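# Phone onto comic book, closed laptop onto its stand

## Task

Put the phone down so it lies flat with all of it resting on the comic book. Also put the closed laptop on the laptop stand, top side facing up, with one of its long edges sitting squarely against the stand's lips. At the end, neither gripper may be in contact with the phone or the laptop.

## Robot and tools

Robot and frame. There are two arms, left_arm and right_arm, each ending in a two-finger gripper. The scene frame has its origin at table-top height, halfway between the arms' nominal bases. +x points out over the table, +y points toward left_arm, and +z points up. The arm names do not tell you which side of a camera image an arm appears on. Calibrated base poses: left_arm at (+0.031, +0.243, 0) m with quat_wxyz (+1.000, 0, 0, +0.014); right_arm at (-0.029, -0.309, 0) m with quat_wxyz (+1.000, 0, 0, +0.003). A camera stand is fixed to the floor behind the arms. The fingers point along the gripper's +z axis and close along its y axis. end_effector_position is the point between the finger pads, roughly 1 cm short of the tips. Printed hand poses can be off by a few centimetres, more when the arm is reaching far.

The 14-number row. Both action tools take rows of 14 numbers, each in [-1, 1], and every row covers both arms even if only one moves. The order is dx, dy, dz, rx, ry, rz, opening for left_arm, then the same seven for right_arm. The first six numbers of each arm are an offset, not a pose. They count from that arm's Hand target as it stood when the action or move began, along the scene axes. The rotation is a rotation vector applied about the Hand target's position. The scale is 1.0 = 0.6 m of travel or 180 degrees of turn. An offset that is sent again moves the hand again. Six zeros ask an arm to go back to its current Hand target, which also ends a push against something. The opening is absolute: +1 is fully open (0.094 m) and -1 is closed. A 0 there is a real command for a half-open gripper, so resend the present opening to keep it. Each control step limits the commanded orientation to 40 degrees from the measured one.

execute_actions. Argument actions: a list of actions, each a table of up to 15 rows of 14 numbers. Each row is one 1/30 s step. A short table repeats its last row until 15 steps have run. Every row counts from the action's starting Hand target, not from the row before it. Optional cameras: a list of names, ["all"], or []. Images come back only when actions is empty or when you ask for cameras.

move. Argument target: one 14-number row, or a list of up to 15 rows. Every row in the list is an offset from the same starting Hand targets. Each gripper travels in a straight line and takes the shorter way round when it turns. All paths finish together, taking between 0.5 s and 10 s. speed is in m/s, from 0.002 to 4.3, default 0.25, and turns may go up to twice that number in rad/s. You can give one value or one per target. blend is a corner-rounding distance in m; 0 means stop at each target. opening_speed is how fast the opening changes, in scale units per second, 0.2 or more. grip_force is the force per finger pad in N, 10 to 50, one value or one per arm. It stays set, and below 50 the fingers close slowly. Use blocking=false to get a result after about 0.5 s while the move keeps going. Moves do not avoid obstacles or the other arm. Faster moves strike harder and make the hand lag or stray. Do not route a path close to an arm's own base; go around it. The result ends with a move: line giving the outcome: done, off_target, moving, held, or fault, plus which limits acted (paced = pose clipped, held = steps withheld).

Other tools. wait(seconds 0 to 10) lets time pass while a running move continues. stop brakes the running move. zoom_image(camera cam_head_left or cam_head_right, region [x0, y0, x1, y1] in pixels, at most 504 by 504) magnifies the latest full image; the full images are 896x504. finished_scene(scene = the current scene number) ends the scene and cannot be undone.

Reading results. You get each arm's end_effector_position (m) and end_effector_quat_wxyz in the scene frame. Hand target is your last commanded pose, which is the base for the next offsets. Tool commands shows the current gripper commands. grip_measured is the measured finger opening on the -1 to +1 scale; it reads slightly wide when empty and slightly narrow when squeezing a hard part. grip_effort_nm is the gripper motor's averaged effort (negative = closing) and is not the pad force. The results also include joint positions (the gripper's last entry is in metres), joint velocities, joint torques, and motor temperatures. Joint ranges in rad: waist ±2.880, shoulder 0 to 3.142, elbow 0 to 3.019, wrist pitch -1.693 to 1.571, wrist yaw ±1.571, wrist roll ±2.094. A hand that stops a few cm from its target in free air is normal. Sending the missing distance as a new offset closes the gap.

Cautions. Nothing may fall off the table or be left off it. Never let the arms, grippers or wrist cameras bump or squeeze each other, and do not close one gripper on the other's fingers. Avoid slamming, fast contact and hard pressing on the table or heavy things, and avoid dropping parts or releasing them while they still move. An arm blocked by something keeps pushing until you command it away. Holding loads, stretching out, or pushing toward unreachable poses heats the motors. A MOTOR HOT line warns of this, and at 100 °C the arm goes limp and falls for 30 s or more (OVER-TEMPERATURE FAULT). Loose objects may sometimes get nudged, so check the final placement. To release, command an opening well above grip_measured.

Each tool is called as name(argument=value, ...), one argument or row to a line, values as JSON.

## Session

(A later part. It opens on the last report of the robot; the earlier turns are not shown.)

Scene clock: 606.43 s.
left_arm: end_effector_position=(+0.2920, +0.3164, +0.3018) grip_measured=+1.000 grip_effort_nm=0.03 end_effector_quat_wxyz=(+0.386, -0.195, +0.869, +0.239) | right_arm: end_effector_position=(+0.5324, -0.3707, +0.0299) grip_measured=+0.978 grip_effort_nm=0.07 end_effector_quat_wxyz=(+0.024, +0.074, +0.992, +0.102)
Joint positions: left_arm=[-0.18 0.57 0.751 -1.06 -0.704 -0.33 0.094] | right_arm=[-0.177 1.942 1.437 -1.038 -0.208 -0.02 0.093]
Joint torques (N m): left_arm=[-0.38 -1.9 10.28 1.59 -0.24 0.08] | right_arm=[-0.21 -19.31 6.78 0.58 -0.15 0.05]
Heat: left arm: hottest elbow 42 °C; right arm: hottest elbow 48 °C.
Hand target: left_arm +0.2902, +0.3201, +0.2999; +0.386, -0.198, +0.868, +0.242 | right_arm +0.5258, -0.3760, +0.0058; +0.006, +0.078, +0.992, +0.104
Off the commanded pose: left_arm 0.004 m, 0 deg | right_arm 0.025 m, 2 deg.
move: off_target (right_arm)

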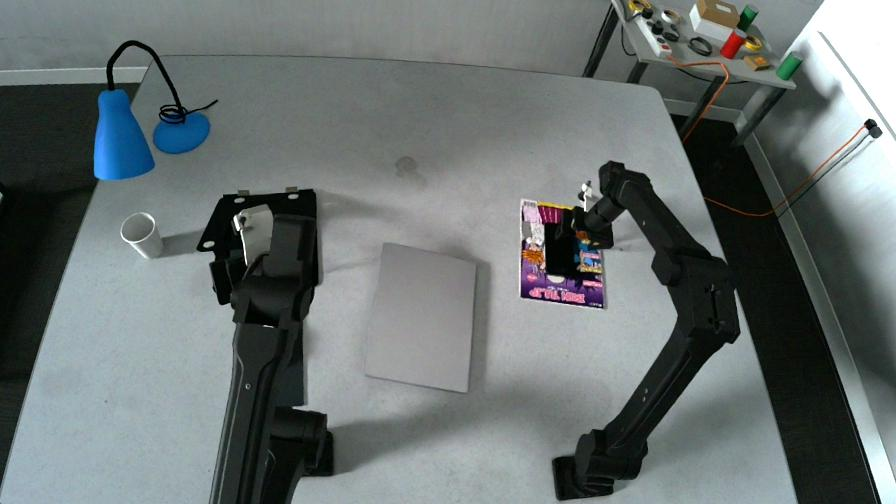

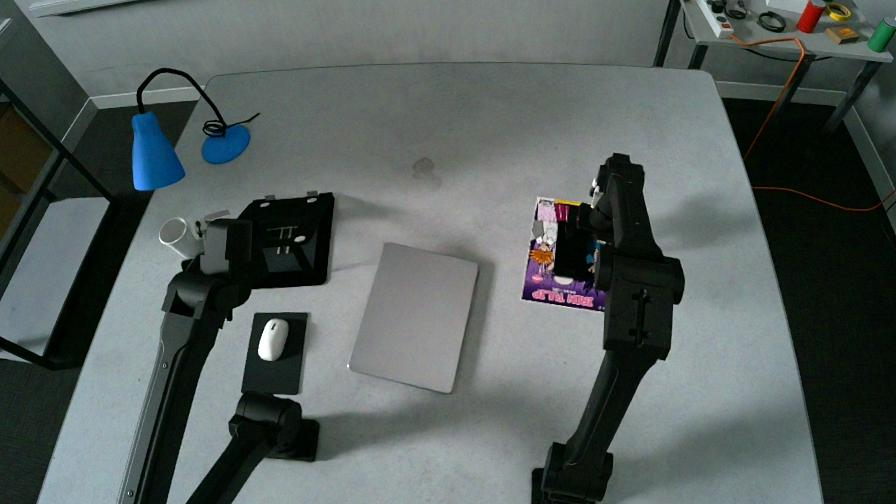

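move(
  target=[
    [0, 0, 0, 0, 0, 0, 1.0, 0.0, 0.0, 0.2, 0, 0, 0, 0.98],
    [0, 0, 0, 0, 0, 0, 1.0, -0.4, -0.3, 0.4, -0.066, 0.0095, 0, 0.98],
  ],
  speed=[0.15, 0.4],
  blend=[0.04, 0],
  cameras=["all"],
)

zoom_image(
  camera="cam_head_left",
  region=[490, 170, 630, 330],
)

zoom_image(
  camera="cam_head_right",
  region=[190, 170, 350, 330],
)

zoom_image(
  camera="cam_head_left",
  region=[180, 170, 340, 330],
)

Scene clock: 615.27 s.
left_arm: end_effector_position=(+0.2920, +0.3164, +0.3018) grip_measured=+1.000 grip_effort_nm=0.02 end_effector_quat_wxyz=(+0.386, -0.195, +0.869, +0.239) | right_arm: end_effector_position=(+0.2922, -0.5564, +0.2509) grip_measured=+0.979 grip_effort_nm=0.07 end_effector_quat_wxyz=(+0.009, +0.078, +0.997, -0.007)
Joint positions: left_arm=[-0.18 0.57 0.751 -1.06 -0.704 -0.33 0.094] | right_arm=[-0.659 1.383 1.34 -1.505 0.001 -0.498 0.093]
Joint torques (N m): left_arm=[0.44 -2.43 10.39 1.55 -0.24 0.1] | right_arm=[-0.09 -13.51 8.06 -0.17 -0.02 0.1]
Heat: left arm: hottest elbow 42 °C; right arm: hottest elbow 47 °C.
Hand target: left_arm +0.2902, +0.3201, +0.2999; +0.386, -0.198, +0.868, +0.242 | right_arm +0.2857, -0.5560, +0.2457; +0.000, +0.078, +0.997, +0.000
Off the commanded pose: left_arm 0.004 m, 0 deg | right_arm 0.008 m, 1 deg.
move: done

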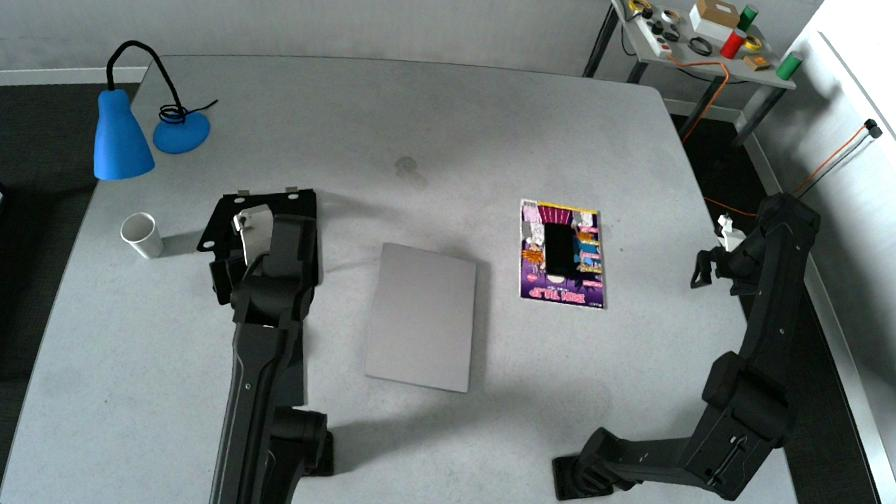

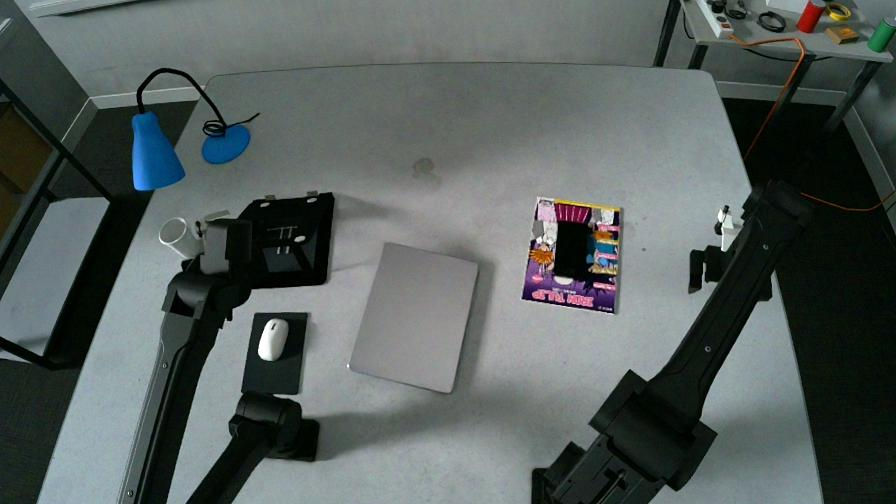

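Scaled by 3.150.

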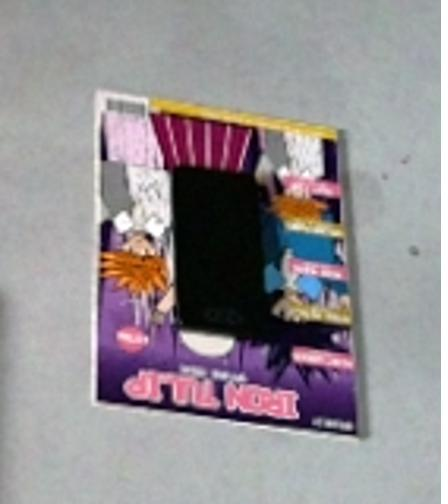

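Scaled by 3.150.

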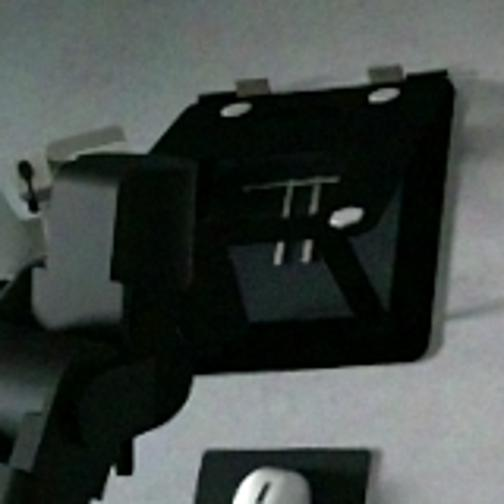

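Scaled by 3.150.

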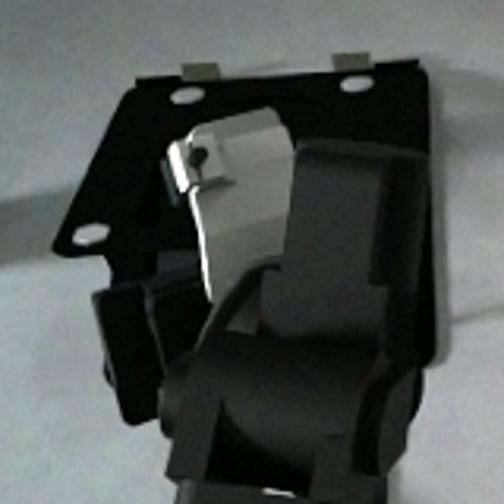

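move(
  target=[
    [0.0663, -0.2502, -0.1332, -0.4714, 0.0247, -0.2448, 1.0, 0, 0, 0, 0, 0, 0, 0.98],
    [0.0813, -0.3002, -0.34, -0.4714, 0.0247, -0.2448, 1.0, 0, 0, 0, 0, 0, 0, 0.98],
  ],
  speed=[0.5, 0.3],
  blend=[0.03, 0],
  cameras=["all"],
)

zoom_image(
  camera="cam_head_left",
  region=[300, 230, 480, 400],
)

zoom_image(
  camera="cam_head_right",
  region=[270, 230, 450, 400],
)

Scene clock: 657.27 s.
left_arm: end_effector_position=(+0.3418, +0.1447, +0.0997) grip_measured=+1.000 grip_effort_nm=0.01 end_effector_quat_wxyz=(+0.187, -0.084, +0.822, -0.532) | right_arm: end_effector_position=(+0.2922, -0.5564, +0.2509) grip_measured=+0.979 grip_effort_nm=0.07 end_effector_quat_wxyz=(+0.009, +0.078, +0.997, -0.007)
Joint positions: left_arm=[0.171 1.209 0.377 -0.192 1.131 -0.355 0.094] | right_arm=[-0.659 1.383 1.34 -1.505 0.001 -0.499 0.093]
Joint torques (N m): left_arm=[-2.32 -5.71 6.87 1.74 0.39 -0.02] | right_arm=[-0.09 -13.45 7.98 -0.17 -0.02 0.08]
Motor temperatures (°C): left_arm=[22 28 42 24 27 23 26] | right_arm=[26 38 48 25 24 23 25]
Heat: left arm: hottest elbow 42 °C; right arm: hottest elbow 48 °C.
Hand target: left_arm +0.3389, +0.1398, +0.0960; +0.182, -0.082, +0.822, -0.533 | right_arm +0.2857, -0.5560, +0.2457; +0.000, +0.078, +0.997, +0.000
Off the commanded pose: left_arm 0.007 m, 1 deg | right_arm 0.008 m, 1 deg.
move: done

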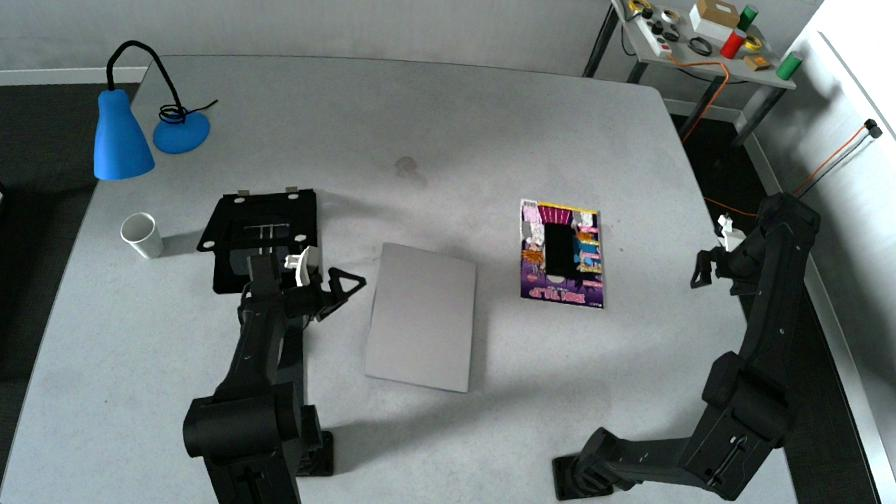

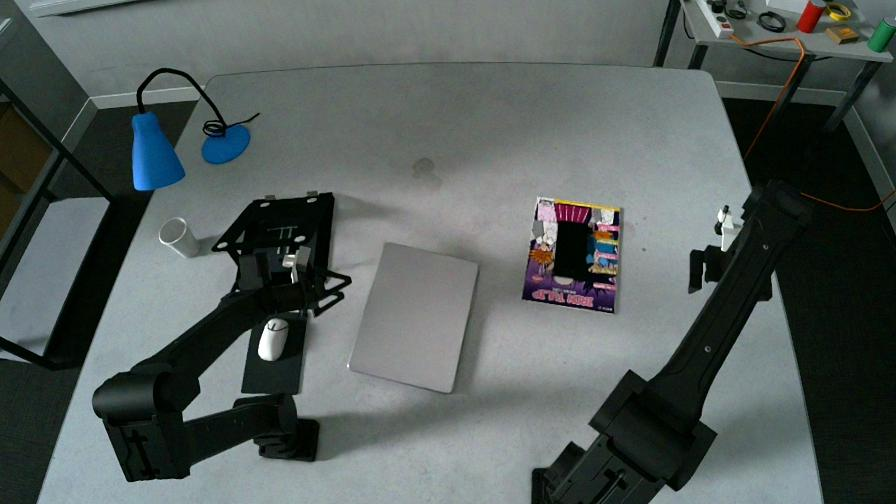

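Scaled by 2.800.

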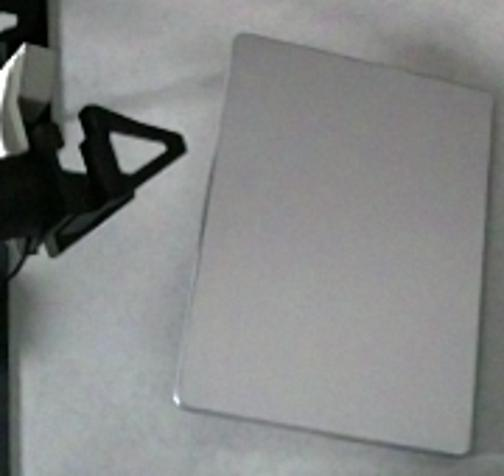

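Scaled by 2.800.

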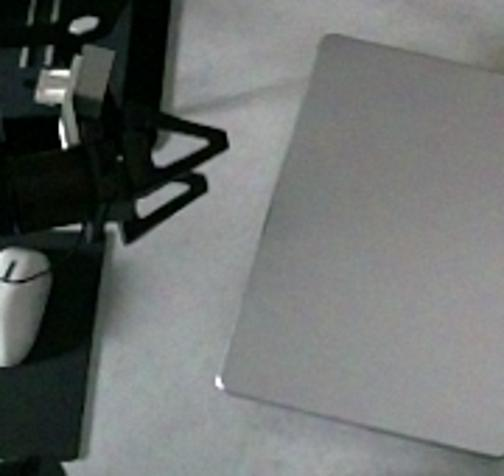

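move(
  target=[
    [-0.0463, -0.0303, -0.0767, 0, 0, 0, 1.0, 0, 0, 0, 0, 0, 0, 0.98],
    [-0.0113, -0.107, -0.0767, 0, 0, 0, 1.0, 0, 0, 0, 0, 0, 0, 0.98],
  ],
  speed=[0.2, 0.12],
  blend=[0.01, 0],
  cameras=["all"],
)

zoom_image(
  camera="cam_head_left",
  region=[300, 230, 480, 400],
)

zoom_image(
  camera="cam_head_right",
  region=[270, 230, 450, 400],
)

Scene clock: 687.30 s.
left_arm: end_effector_position=(+0.3388, +0.0798, +0.0545) grip_measured=+1.000 grip_effort_nm=0.01 end_effector_quat_wxyz=(+0.189, -0.082, +0.821, -0.532) | right_arm: end_effector_position=(+0.2922, -0.5564, +0.2509) grip_measured=+0.979 grip_effort_nm=0.07 end_effector_quat_wxyz=(+0.009, +0.078, +0.997, -0.007)
Joint positions: left_arm=[-0.095 1.418 0.252 0.491 0.952 -0.751 0.094] | right_arm=[-0.659 1.383 1.34 -1.505 0.001 -0.499 0.093]
Joint torques (N m): left_arm=[-2.61 -7.3 4.08 2.22 0.21 -0.05] | right_arm=[-0.03 -13.45 7.95 -0.14 -0.02 0.09]
Heat: left arm: hottest elbow 40 °C; right arm: hottest elbow 48 °C.
Hand target: left_arm +0.3322, +0.0757, +0.0501; +0.182, -0.082, +0.822, -0.533 | right_arm +0.2857, -0.5560, +0.2457; +0.000, +0.078, +0.997, +0.000
Off the commanded pose: left_arm 0.009 m, 1 deg | right_arm 0.008 m, 1 deg.
move: done

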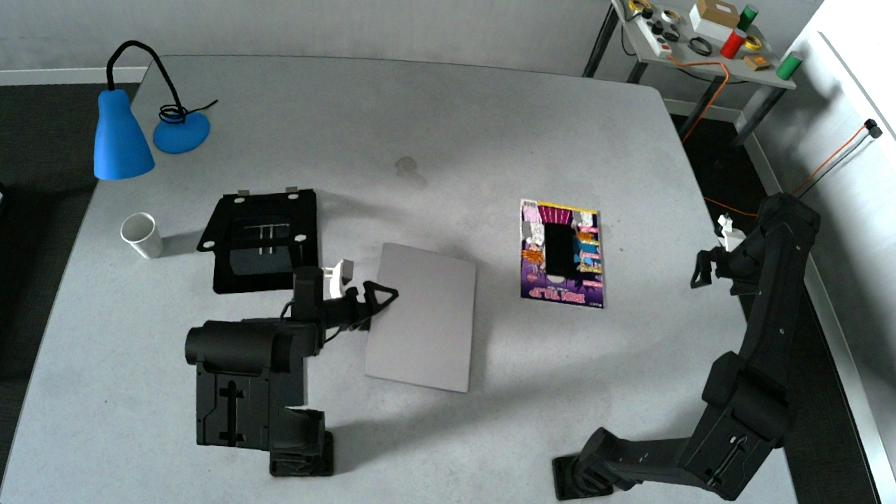

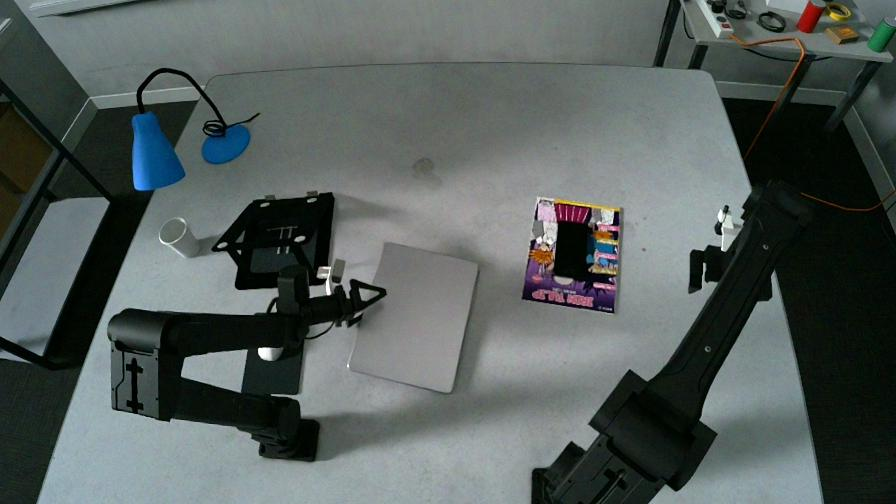

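Scaled by 2.800.

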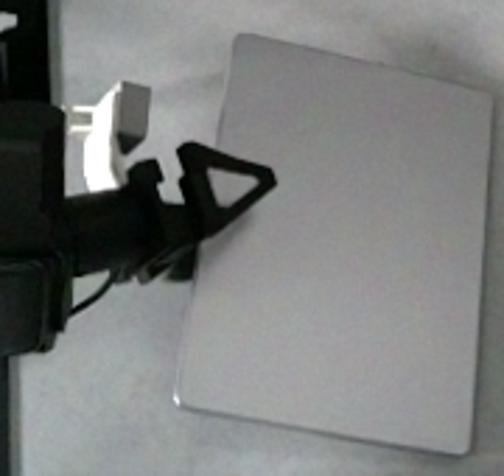

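Scaled by 2.800.

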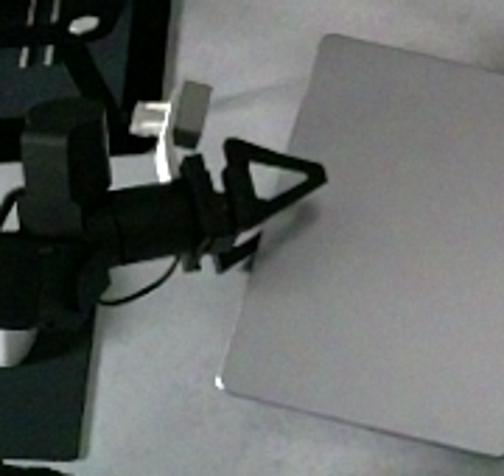

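move(
  target=[0, -0.0133, 0.125, 0, 0, 0, -0.85, 0, 0, 0, 0, 0, 0, 0.98],
  speed=0.033,
  opening_speed=0.8,
  cameras=["all"],
)

zoom_image(
  camera="cam_head_left",
  region=[300, 230, 500, 410],
)

zoom_image(
  camera="cam_head_right",
  region=[290, 230, 490, 410],
)

Scene clock: 696.90 s.
left_arm: end_effector_position=(+0.3112, +0.0751, +0.0913) grip_measured=-0.630 grip_effort_nm=-1.00 end_effector_quat_wxyz=(+0.158, -0.102, +0.834, -0.518) | right_arm: end_effector_position=(+0.2922, -0.5564, +0.2509) grip_measured=+0.979 grip_effort_nm=0.07 end_effector_quat_wxyz=(+0.009, +0.078, +0.997, -0.007)
Joint positions: left_arm=[-0.131 1.095 0.252 0.104 0.911 -0.771 0.017] | right_arm=[-0.659 1.383 1.34 -1.505 0.001 -0.499 0.093]
Joint torques (N m): left_arm=[-1.55 -8.35 13.41 1.32 0.8 -0.15] | right_arm=[-0.03 -13.45 7.99 -0.16 -0.02 0.09]
Heat: left arm: hottest elbow 40 °C; right arm: hottest elbow 48 °C.
Hand target: left_arm +0.3322, +0.0677, +0.1250; +0.182, -0.082, +0.822, -0.533 | right_arm +0.2857, -0.5560, +0.2457; +0.000, +0.078, +0.997, +0.000
Off the commanded pose: left_arm 0.040 m, 4 deg | right_arm 0.008 m, 1 deg.
move: off_target (left_arm)

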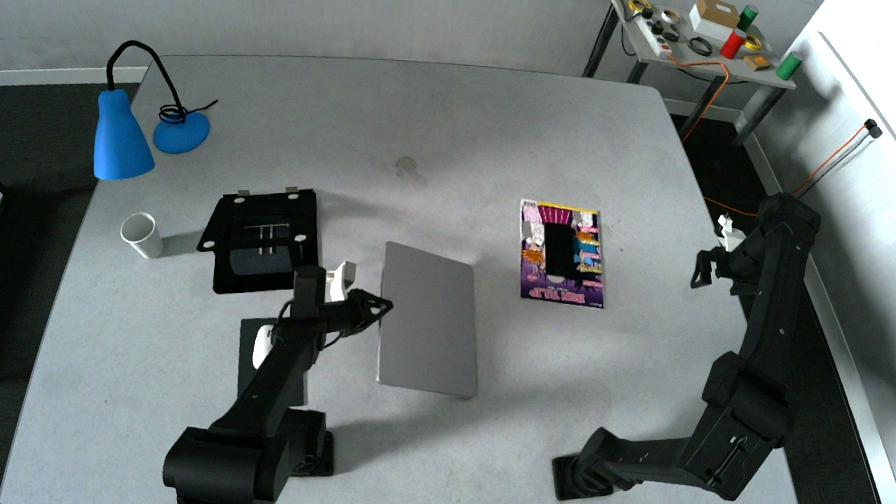

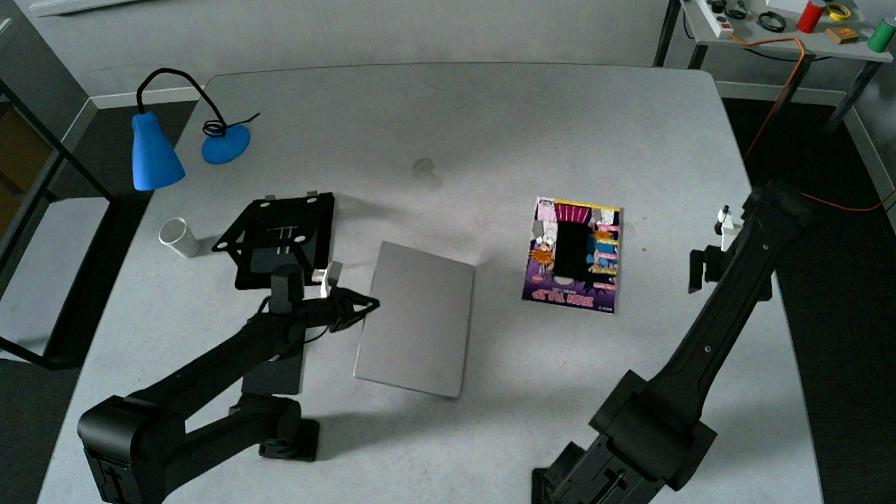

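Scaled by 2.520.

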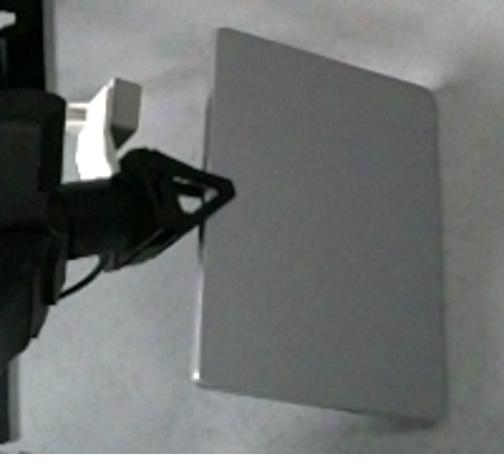

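Scaled by 2.520.

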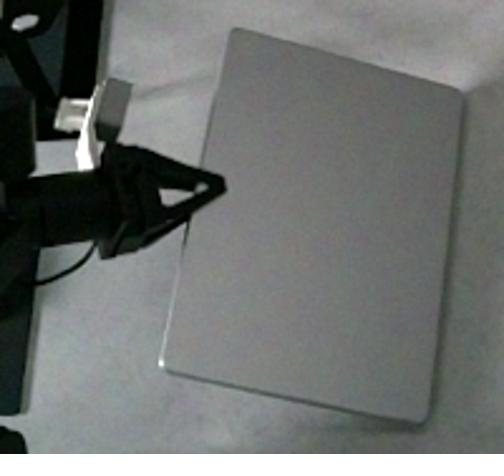

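move(
  target=[
    [-0.0038, -0.0685, 0.0877, 0.1109, -0.0061, 0, -0.85, 0, 0, 0, 0, 0, 0, 0.98],
    [-0.009, -0.1638, 0.1483, 0.2219, -0.0122, 0, -0.85, 0, 0, 0, 0, 0, 0, 0.98],
    [-0.0135, -0.2457, 0.1703, 0.3051, -0.0167, 0, -0.85, 0, 0, 0, 0, 0, 0, 0.98],
  ],
  speed=0.22,
  blend=[0.02, 0.02, 0],
  cameras=["all"],
)

Scene clock: 742.57 s.
left_arm: end_effector_position=(+0.3111, -0.0674, +0.2045) grip_measured=-0.630 grip_effort_nm=-1.01 end_effector_quat_wxyz=(+0.206, +0.022, +0.974, -0.093) | right_arm: end_effector_position=(+0.2922, -0.5564, +0.2509) grip_measured=+0.979 grip_effort_nm=0.07 end_effector_quat_wxyz=(+0.009, +0.078, +0.997, -0.007)
Joint positions: left_arm=[-0.946 1.192 0.984 -0.95 -0.201 -0.831 0.017] | right_arm=[-0.659 1.383 1.34 -1.505 0.001 -0.499 0.093]
Joint torques (N m): left_arm=[-1.73 -7.53 16.91 0.25 -0.77 0.14] | right_arm=[0.03 -13.51 8.02 -0.17 -0.02 0.09]
Heat: left arm: hottest elbow 44 °C; right arm: hottest elbow 48 °C.
Hand target: left_arm +0.3241, -0.0797, +0.2271; +0.220, +0.025, +0.971, -0.096 | right_arm +0.2857, -0.5560, +0.2457; +0.000, +0.078, +0.997, +0.000
Off the commanded pose: left_arm 0.029 m, 2 deg | right_arm 0.008 m, 1 deg.
move: off_target (left_arm)

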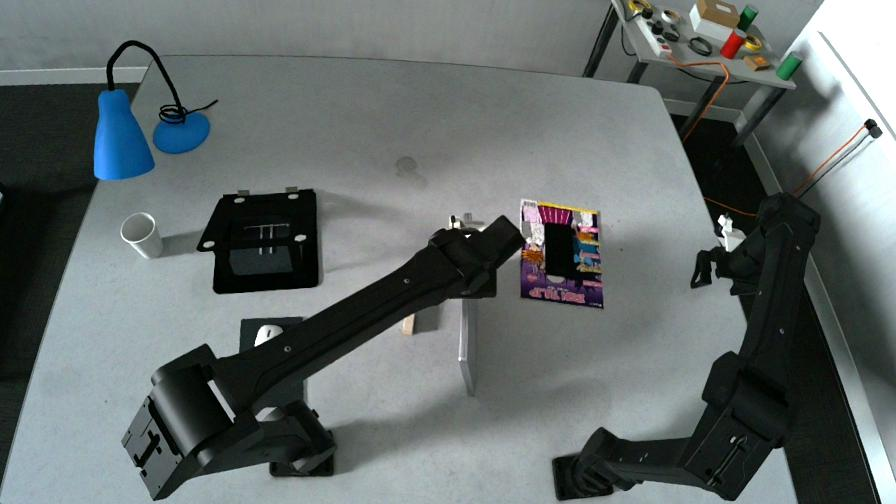

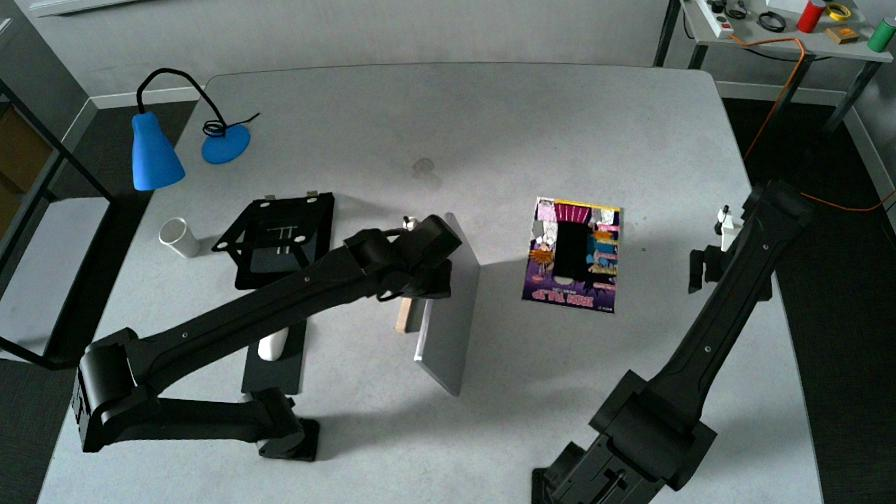

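move(
  target=[
    [0.0348, -0.0422, 0.2882, 0, 0, 0.0556, -0.85, 0, 0, 0, 0, 0, 0, 0.98],
    [0.2932, 0.1745, 0.3382, 0, 0, 0.2778, -0.85, 0, 0, 0, 0, 0, 0, 0.98],
    [0.4432, 0.7362, 0.3715, 0, 0, 0.56, -0.85, 0, 0, 0, 0, 0, 0, 0.98],
  ],
  speed=0.3,
  blend=[0.06, 0.08, 0],
  cameras=["all"],
)

Scene clock: 768.93 s.
left_arm: end_effector_position=(+0.5775, +0.3603, +0.3334) grip_measured=-0.636 grip_effort_nm=-1.01 end_effector_quat_wxyz=(-0.176, +0.705, -0.673, -0.134) | right_arm: end_effector_position=(+0.2922, -0.5564, +0.2509) grip_measured=+0.979 grip_effort_nm=0.07 end_effector_quat_wxyz=(+0.009, +0.078, +0.997, -0.007)
Joint positions: left_arm=[0.052 1.758 1.953 -1.676 -0.437 -1.517 0.017] | right_arm=[-0.659 1.383 1.34 -1.505 0.001 -0.499 0.093]
Joint torques (N m): left_arm=[-2.2 -25.47 24.77 0.25 -1.19 -0.07] | right_arm=[-0.03 -13.51 7.97 -0.17 -0.02 0.08]
Motor temperatures (°C): left_arm=[22 28 47 24 28 23 28] | right_arm=[26 36 48 25 24 23 25]
Heat: left arm: hottest elbow 47 °C; right arm: hottest elbow 48 °C.
Hand target: left_arm +0.5900, +0.3621, +0.4501; -0.214, +0.732, -0.637, -0.108 | right_arm +0.2857, -0.5560, +0.2457; +0.000, +0.078, +0.997, +0.000
Off the commanded pose: left_arm 0.117 m, 7 deg | right_arm 0.008 m, 1 deg.
joint sent to its limit (left arm) — joint 4 (wrist pitch), lower limit. The joint targets are off in position and orientation.
move: off_target (left_arm)

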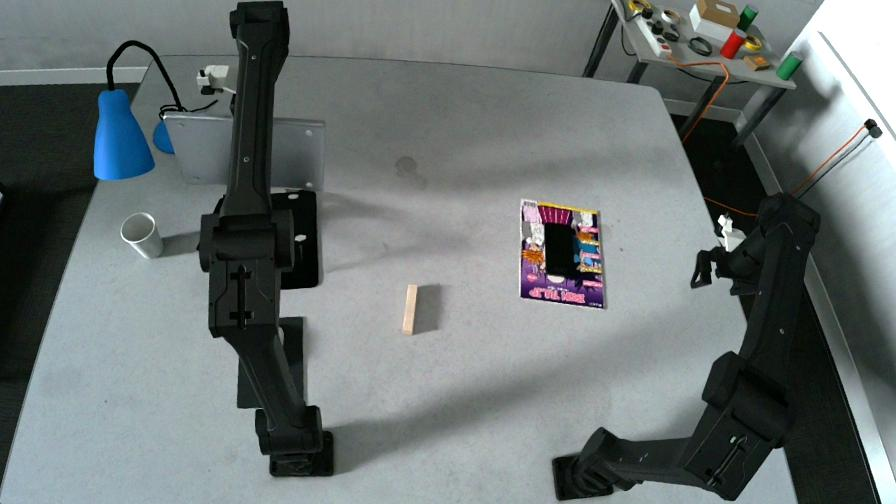

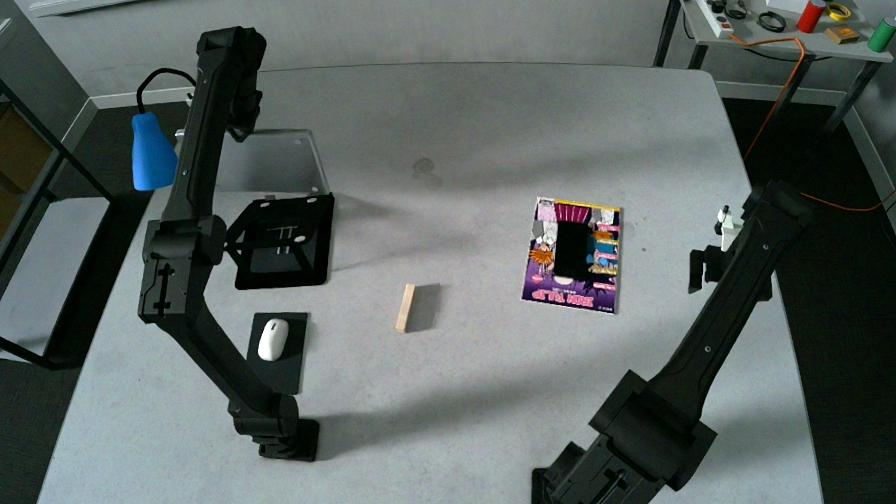

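move(
  target=[-0.0158, 0.015, -0.1167, 0.0012, -0.011, 0.0222, -0.85, 0, 0, 0, 0, 0, 0, 0.98],
  speed=0.15,
  cameras=["all"],
)

zoom_image(
  camera="cam_head_right",
  region=[150, 90, 370, 310],
)

zoom_image(
  camera="cam_head_left",
  region=[120, 90, 340, 310],
)

Scene clock: 802.83 s.
left_arm: end_effector_position=(+0.5899, +0.3621, +0.2972) grip_measured=-0.636 grip_effort_nm=-1.00 end_effector_quat_wxyz=(-0.162, +0.743, -0.633, -0.148) | right_arm: end_effector_position=(+0.2922, -0.5564, +0.2509) grip_measured=+0.979 grip_effort_nm=0.07 end_effector_quat_wxyz=(+0.009, +0.078, +0.997, -0.007)
Joint positions: left_arm=[0.052 1.826 1.953 -1.676 -0.442 -1.645 0.017] | right_arm=[-0.659 1.383 1.34 -1.505 0.001 -0.499 0.093]
Joint torques (N m): left_arm=[-0.91 -28.45 15.57 0.02 -1.29 -0.1] | right_arm=[-0.15 -13.57 7.97 -0.17 -0.02 0.09]
Motor temperatures (°C): left_arm=[22 32 64 24 29 23 28] | right_arm=[26 36 47 25 24 23 25]
Heat: left arm: hottest elbow 64 °C; right arm: hottest elbow 47 °C.
Hand target: left_arm +0.5805, +0.3712, +0.3801; -0.223, +0.755, -0.608, -0.104 | right_arm +0.2857, -0.5560, +0.2457; +0.000, +0.078, +0.997, +0.000
Off the commanded pose: left_arm 0.084 m, 9 deg | right_arm 0.008 m, 1 deg.
joint sent to its limit (left arm) — joint 4 (wrist pitch), lower limit. The joint targets are off in position, not in orientation.
move: off_target (left_arm)

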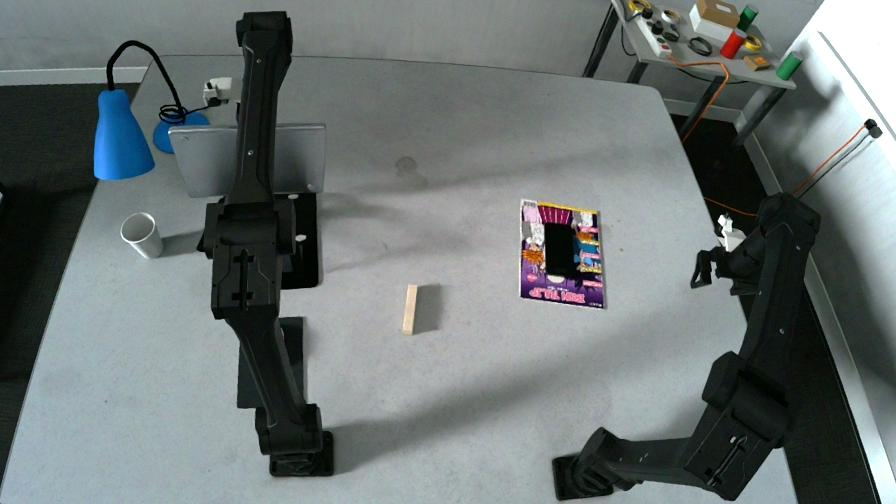

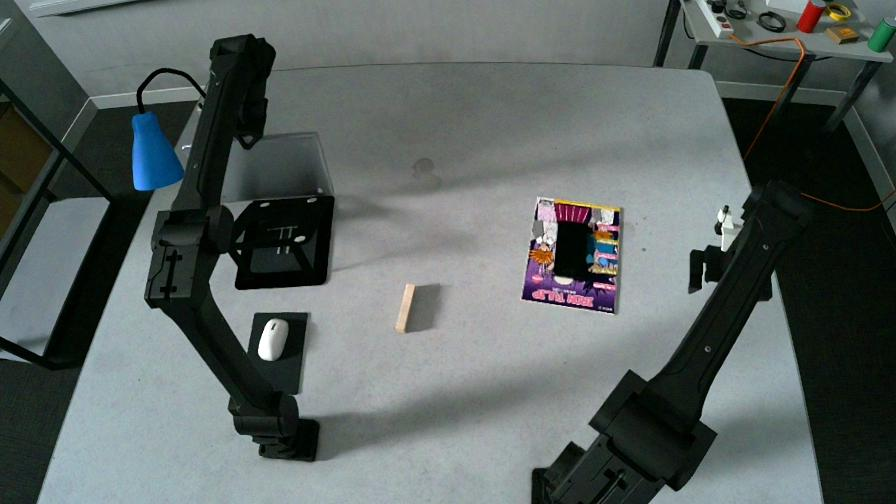

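Scaled by 2.291.

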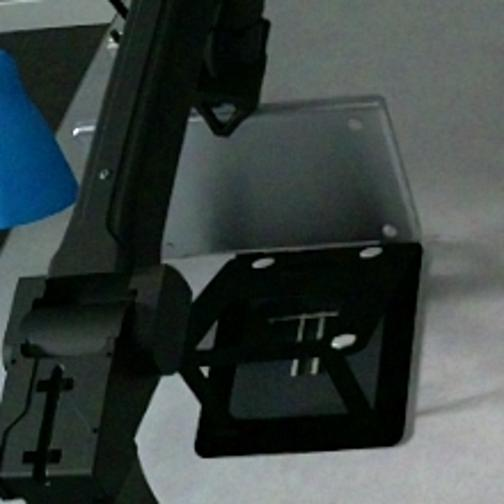

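Scaled by 2.291.

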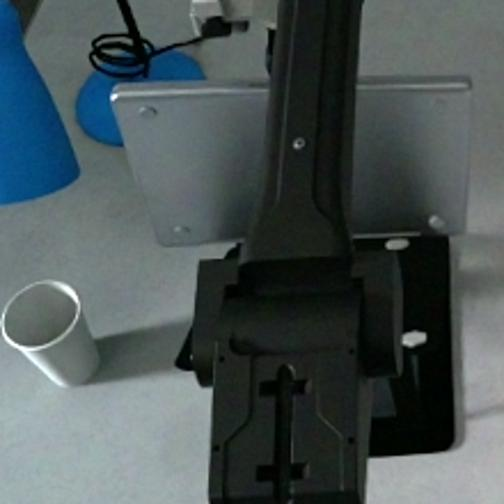

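move(
  target=[-0.0308, 0.0, -0.0833, 0.0047, -0.0442, 0.0222, -0.85, 0, 0, 0, 0, 0, 0, 0.98],
  speed=0.15,
  cameras=["all"],
)

zoom_image(
  camera="cam_head_left",
  region=[120, 90, 340, 310],
)

zoom_image(
  camera="cam_head_right",
  region=[150, 90, 370, 310],
)

Scene clock: 833.30 s.
left_arm: end_effector_position=(+0.5682, +0.3636, +0.2507) grip_measured=-0.636 grip_effort_nm=-1.01 end_effector_quat_wxyz=(-0.205, +0.774, -0.588, -0.112) | right_arm: end_effector_position=(+0.2922, -0.5564, +0.2509) grip_measured=+0.979 grip_effort_nm=0.06 end_effector_quat_wxyz=(+0.009, +0.078, +0.997, -0.007)
Joint positions: left_arm=[0.053 1.699 1.651 -1.408 -0.458 -1.733 0.017] | right_arm=[-0.659 1.383 1.34 -1.505 0.001 -0.499 0.093]
Joint torques (N m): left_arm=[-1.85 -26.99 13.16 0.91 -1.46 0.01] | right_arm=[-0.03 -13.63 7.97 -0.17 -0.02 0.09]
Motor temperatures (°C): left_arm=[22 34 57 24 30 23 29] | right_arm=[26 36 47 25 24 23 25]
Heat: left arm: hottest elbow 57 °C; right arm: hottest elbow 47 °C.
Hand target: left_arm +0.5620, +0.3711, +0.3300; -0.266, +0.780, -0.563, -0.064 | right_arm +0.2857, -0.5560, +0.2457; +0.000, +0.078, +0.997, +0.000
Off the commanded pose: left_arm 0.080 m, 9 deg | right_arm 0.008 m, 1 deg.
move: off_target (left_arm)

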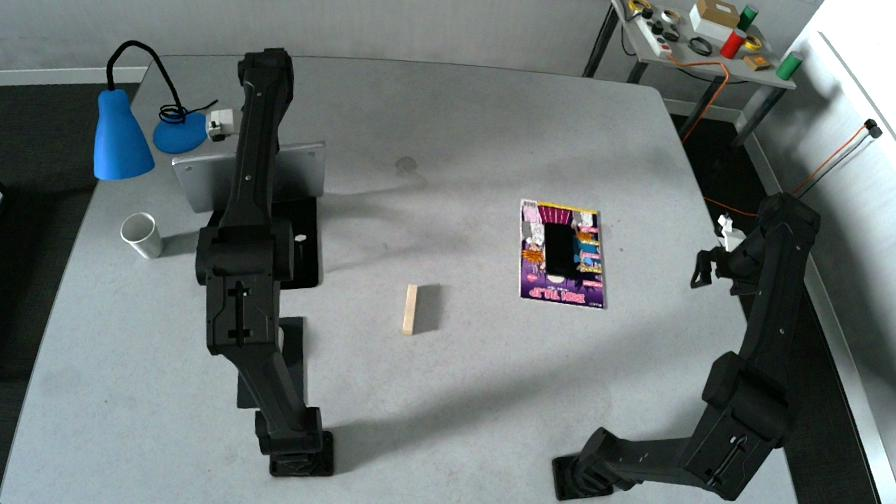

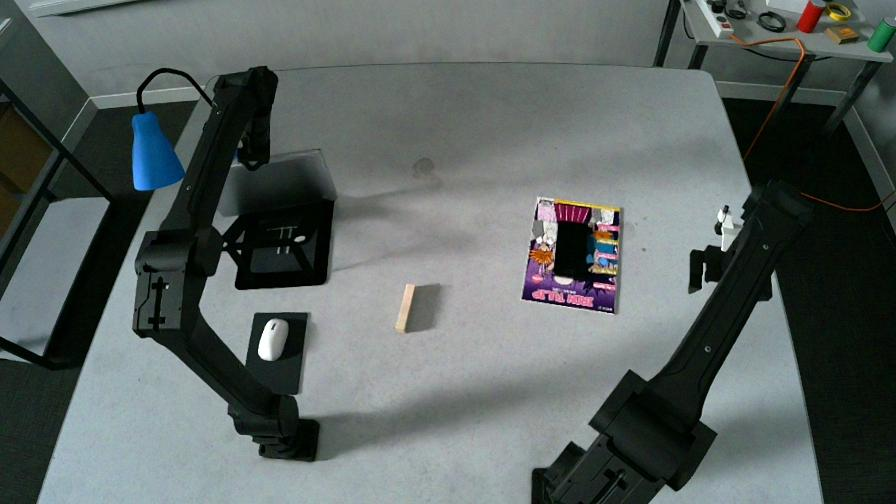

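Scaled by 2.291.

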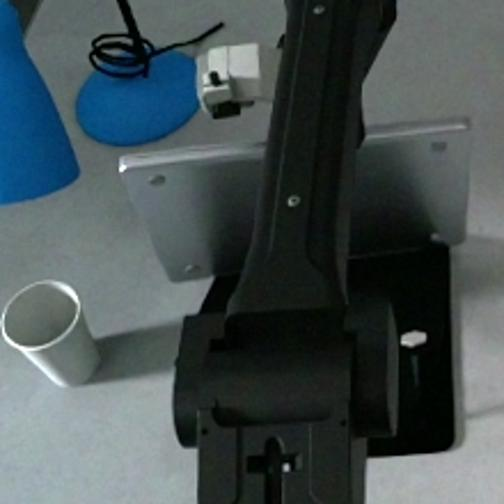

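Scaled by 2.291.

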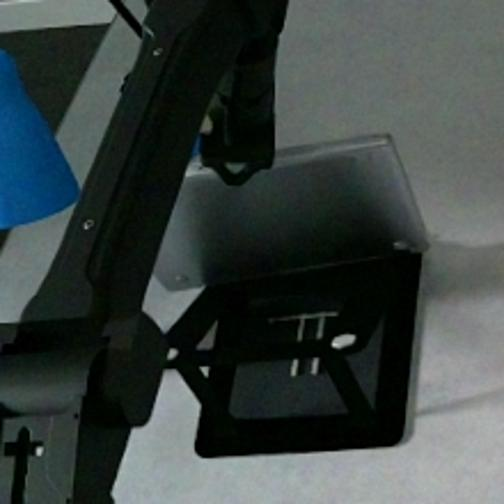

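move(
  target=[
    [0.0, 0.0, -0.025, -0.0155, -0.0017, -0.0194, -0.85, 0, 0, 0, 0, 0, 0, 0.98],
    [-0.055, -0.0077, -0.0477, -0.0078, -0.0734, -0.0194, -0.85, 0, 0, 0, 0, 0, 0, 0.98],
  ],
  speed=0.12,
  blend=[0.008, 0],
  cameras=["all"],
)

zoom_image(
  camera="cam_head_left",
  region=[120, 90, 340, 310],
)

zoom_image(
  camera="cam_head_right",
  region=[150, 90, 370, 310],
)

Scene clock: 857.97 s.
left_arm: end_effector_position=(+0.5290, +0.3590, +0.2351) grip_measured=-0.636 grip_effort_nm=-1.01 end_effector_quat_wxyz=(-0.271, +0.765, -0.584, -0.011) | right_arm: end_effector_position=(+0.2922, -0.5564, +0.2509) grip_measured=+0.979 grip_effort_nm=0.07 end_effector_quat_wxyz=(+0.009, +0.078, +0.997, -0.007)
Joint positions: left_arm=[0.066 1.451 1.287 -1.028 -0.408 -1.663 0.017] | right_arm=[-0.659 1.383 1.34 -1.505 0.001 -0.499 0.093]
Joint torques (N m): left_arm=[0.03 -21.71 13.55 1.7 -0.45 -0.03] | right_arm=[-0.15 -13.57 7.97 -0.18 -0.03 0.08]
Motor temperatures (°C): left_arm=[22 33 51 24 31 23 29] | right_arm=[26 36 47 25 24 23 25]
Heat: left arm: hottest elbow 51 °C; right arm: hottest elbow 47 °C.
Hand target: left_arm +0.5290, +0.3665, +0.3015; -0.321, +0.768, -0.553, +0.042 | right_arm +0.2857, -0.5560, +0.2457; +0.000, +0.078, +0.997, +0.000
Off the commanded pose: left_arm 0.067 m, 9 deg | right_arm 0.008 m, 1 deg.
move: off_target (left_arm)

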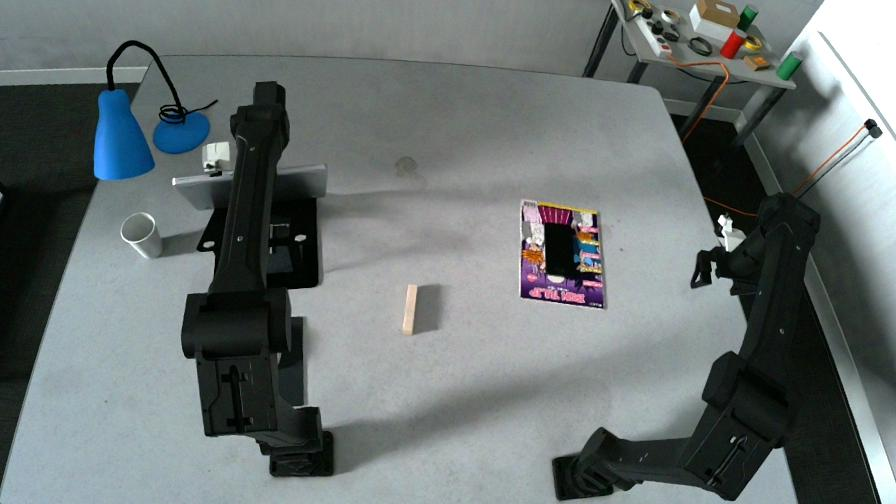

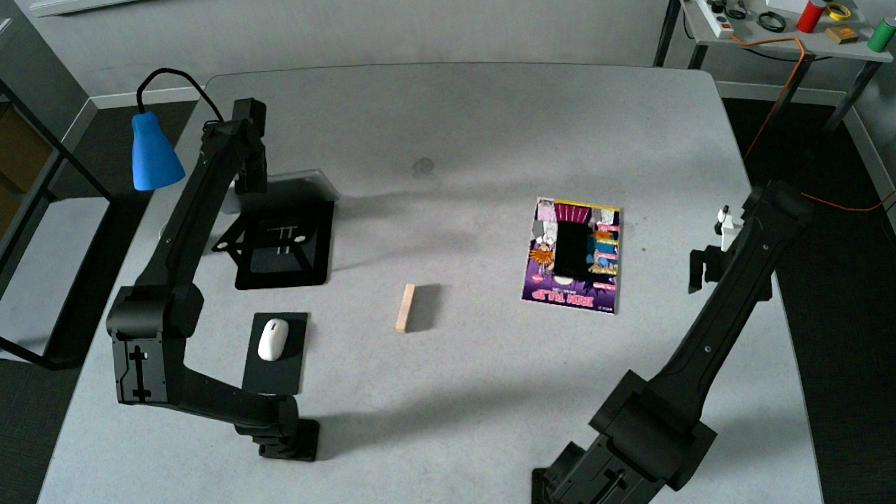

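Scaled by 2.291.

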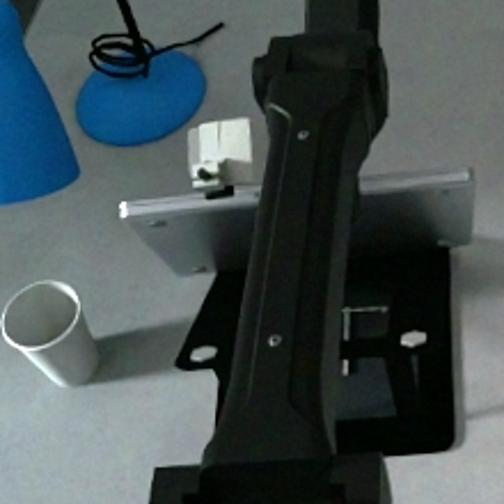

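Scaled by 2.291.

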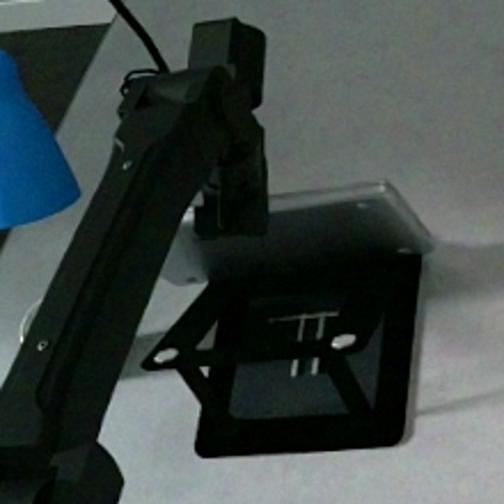

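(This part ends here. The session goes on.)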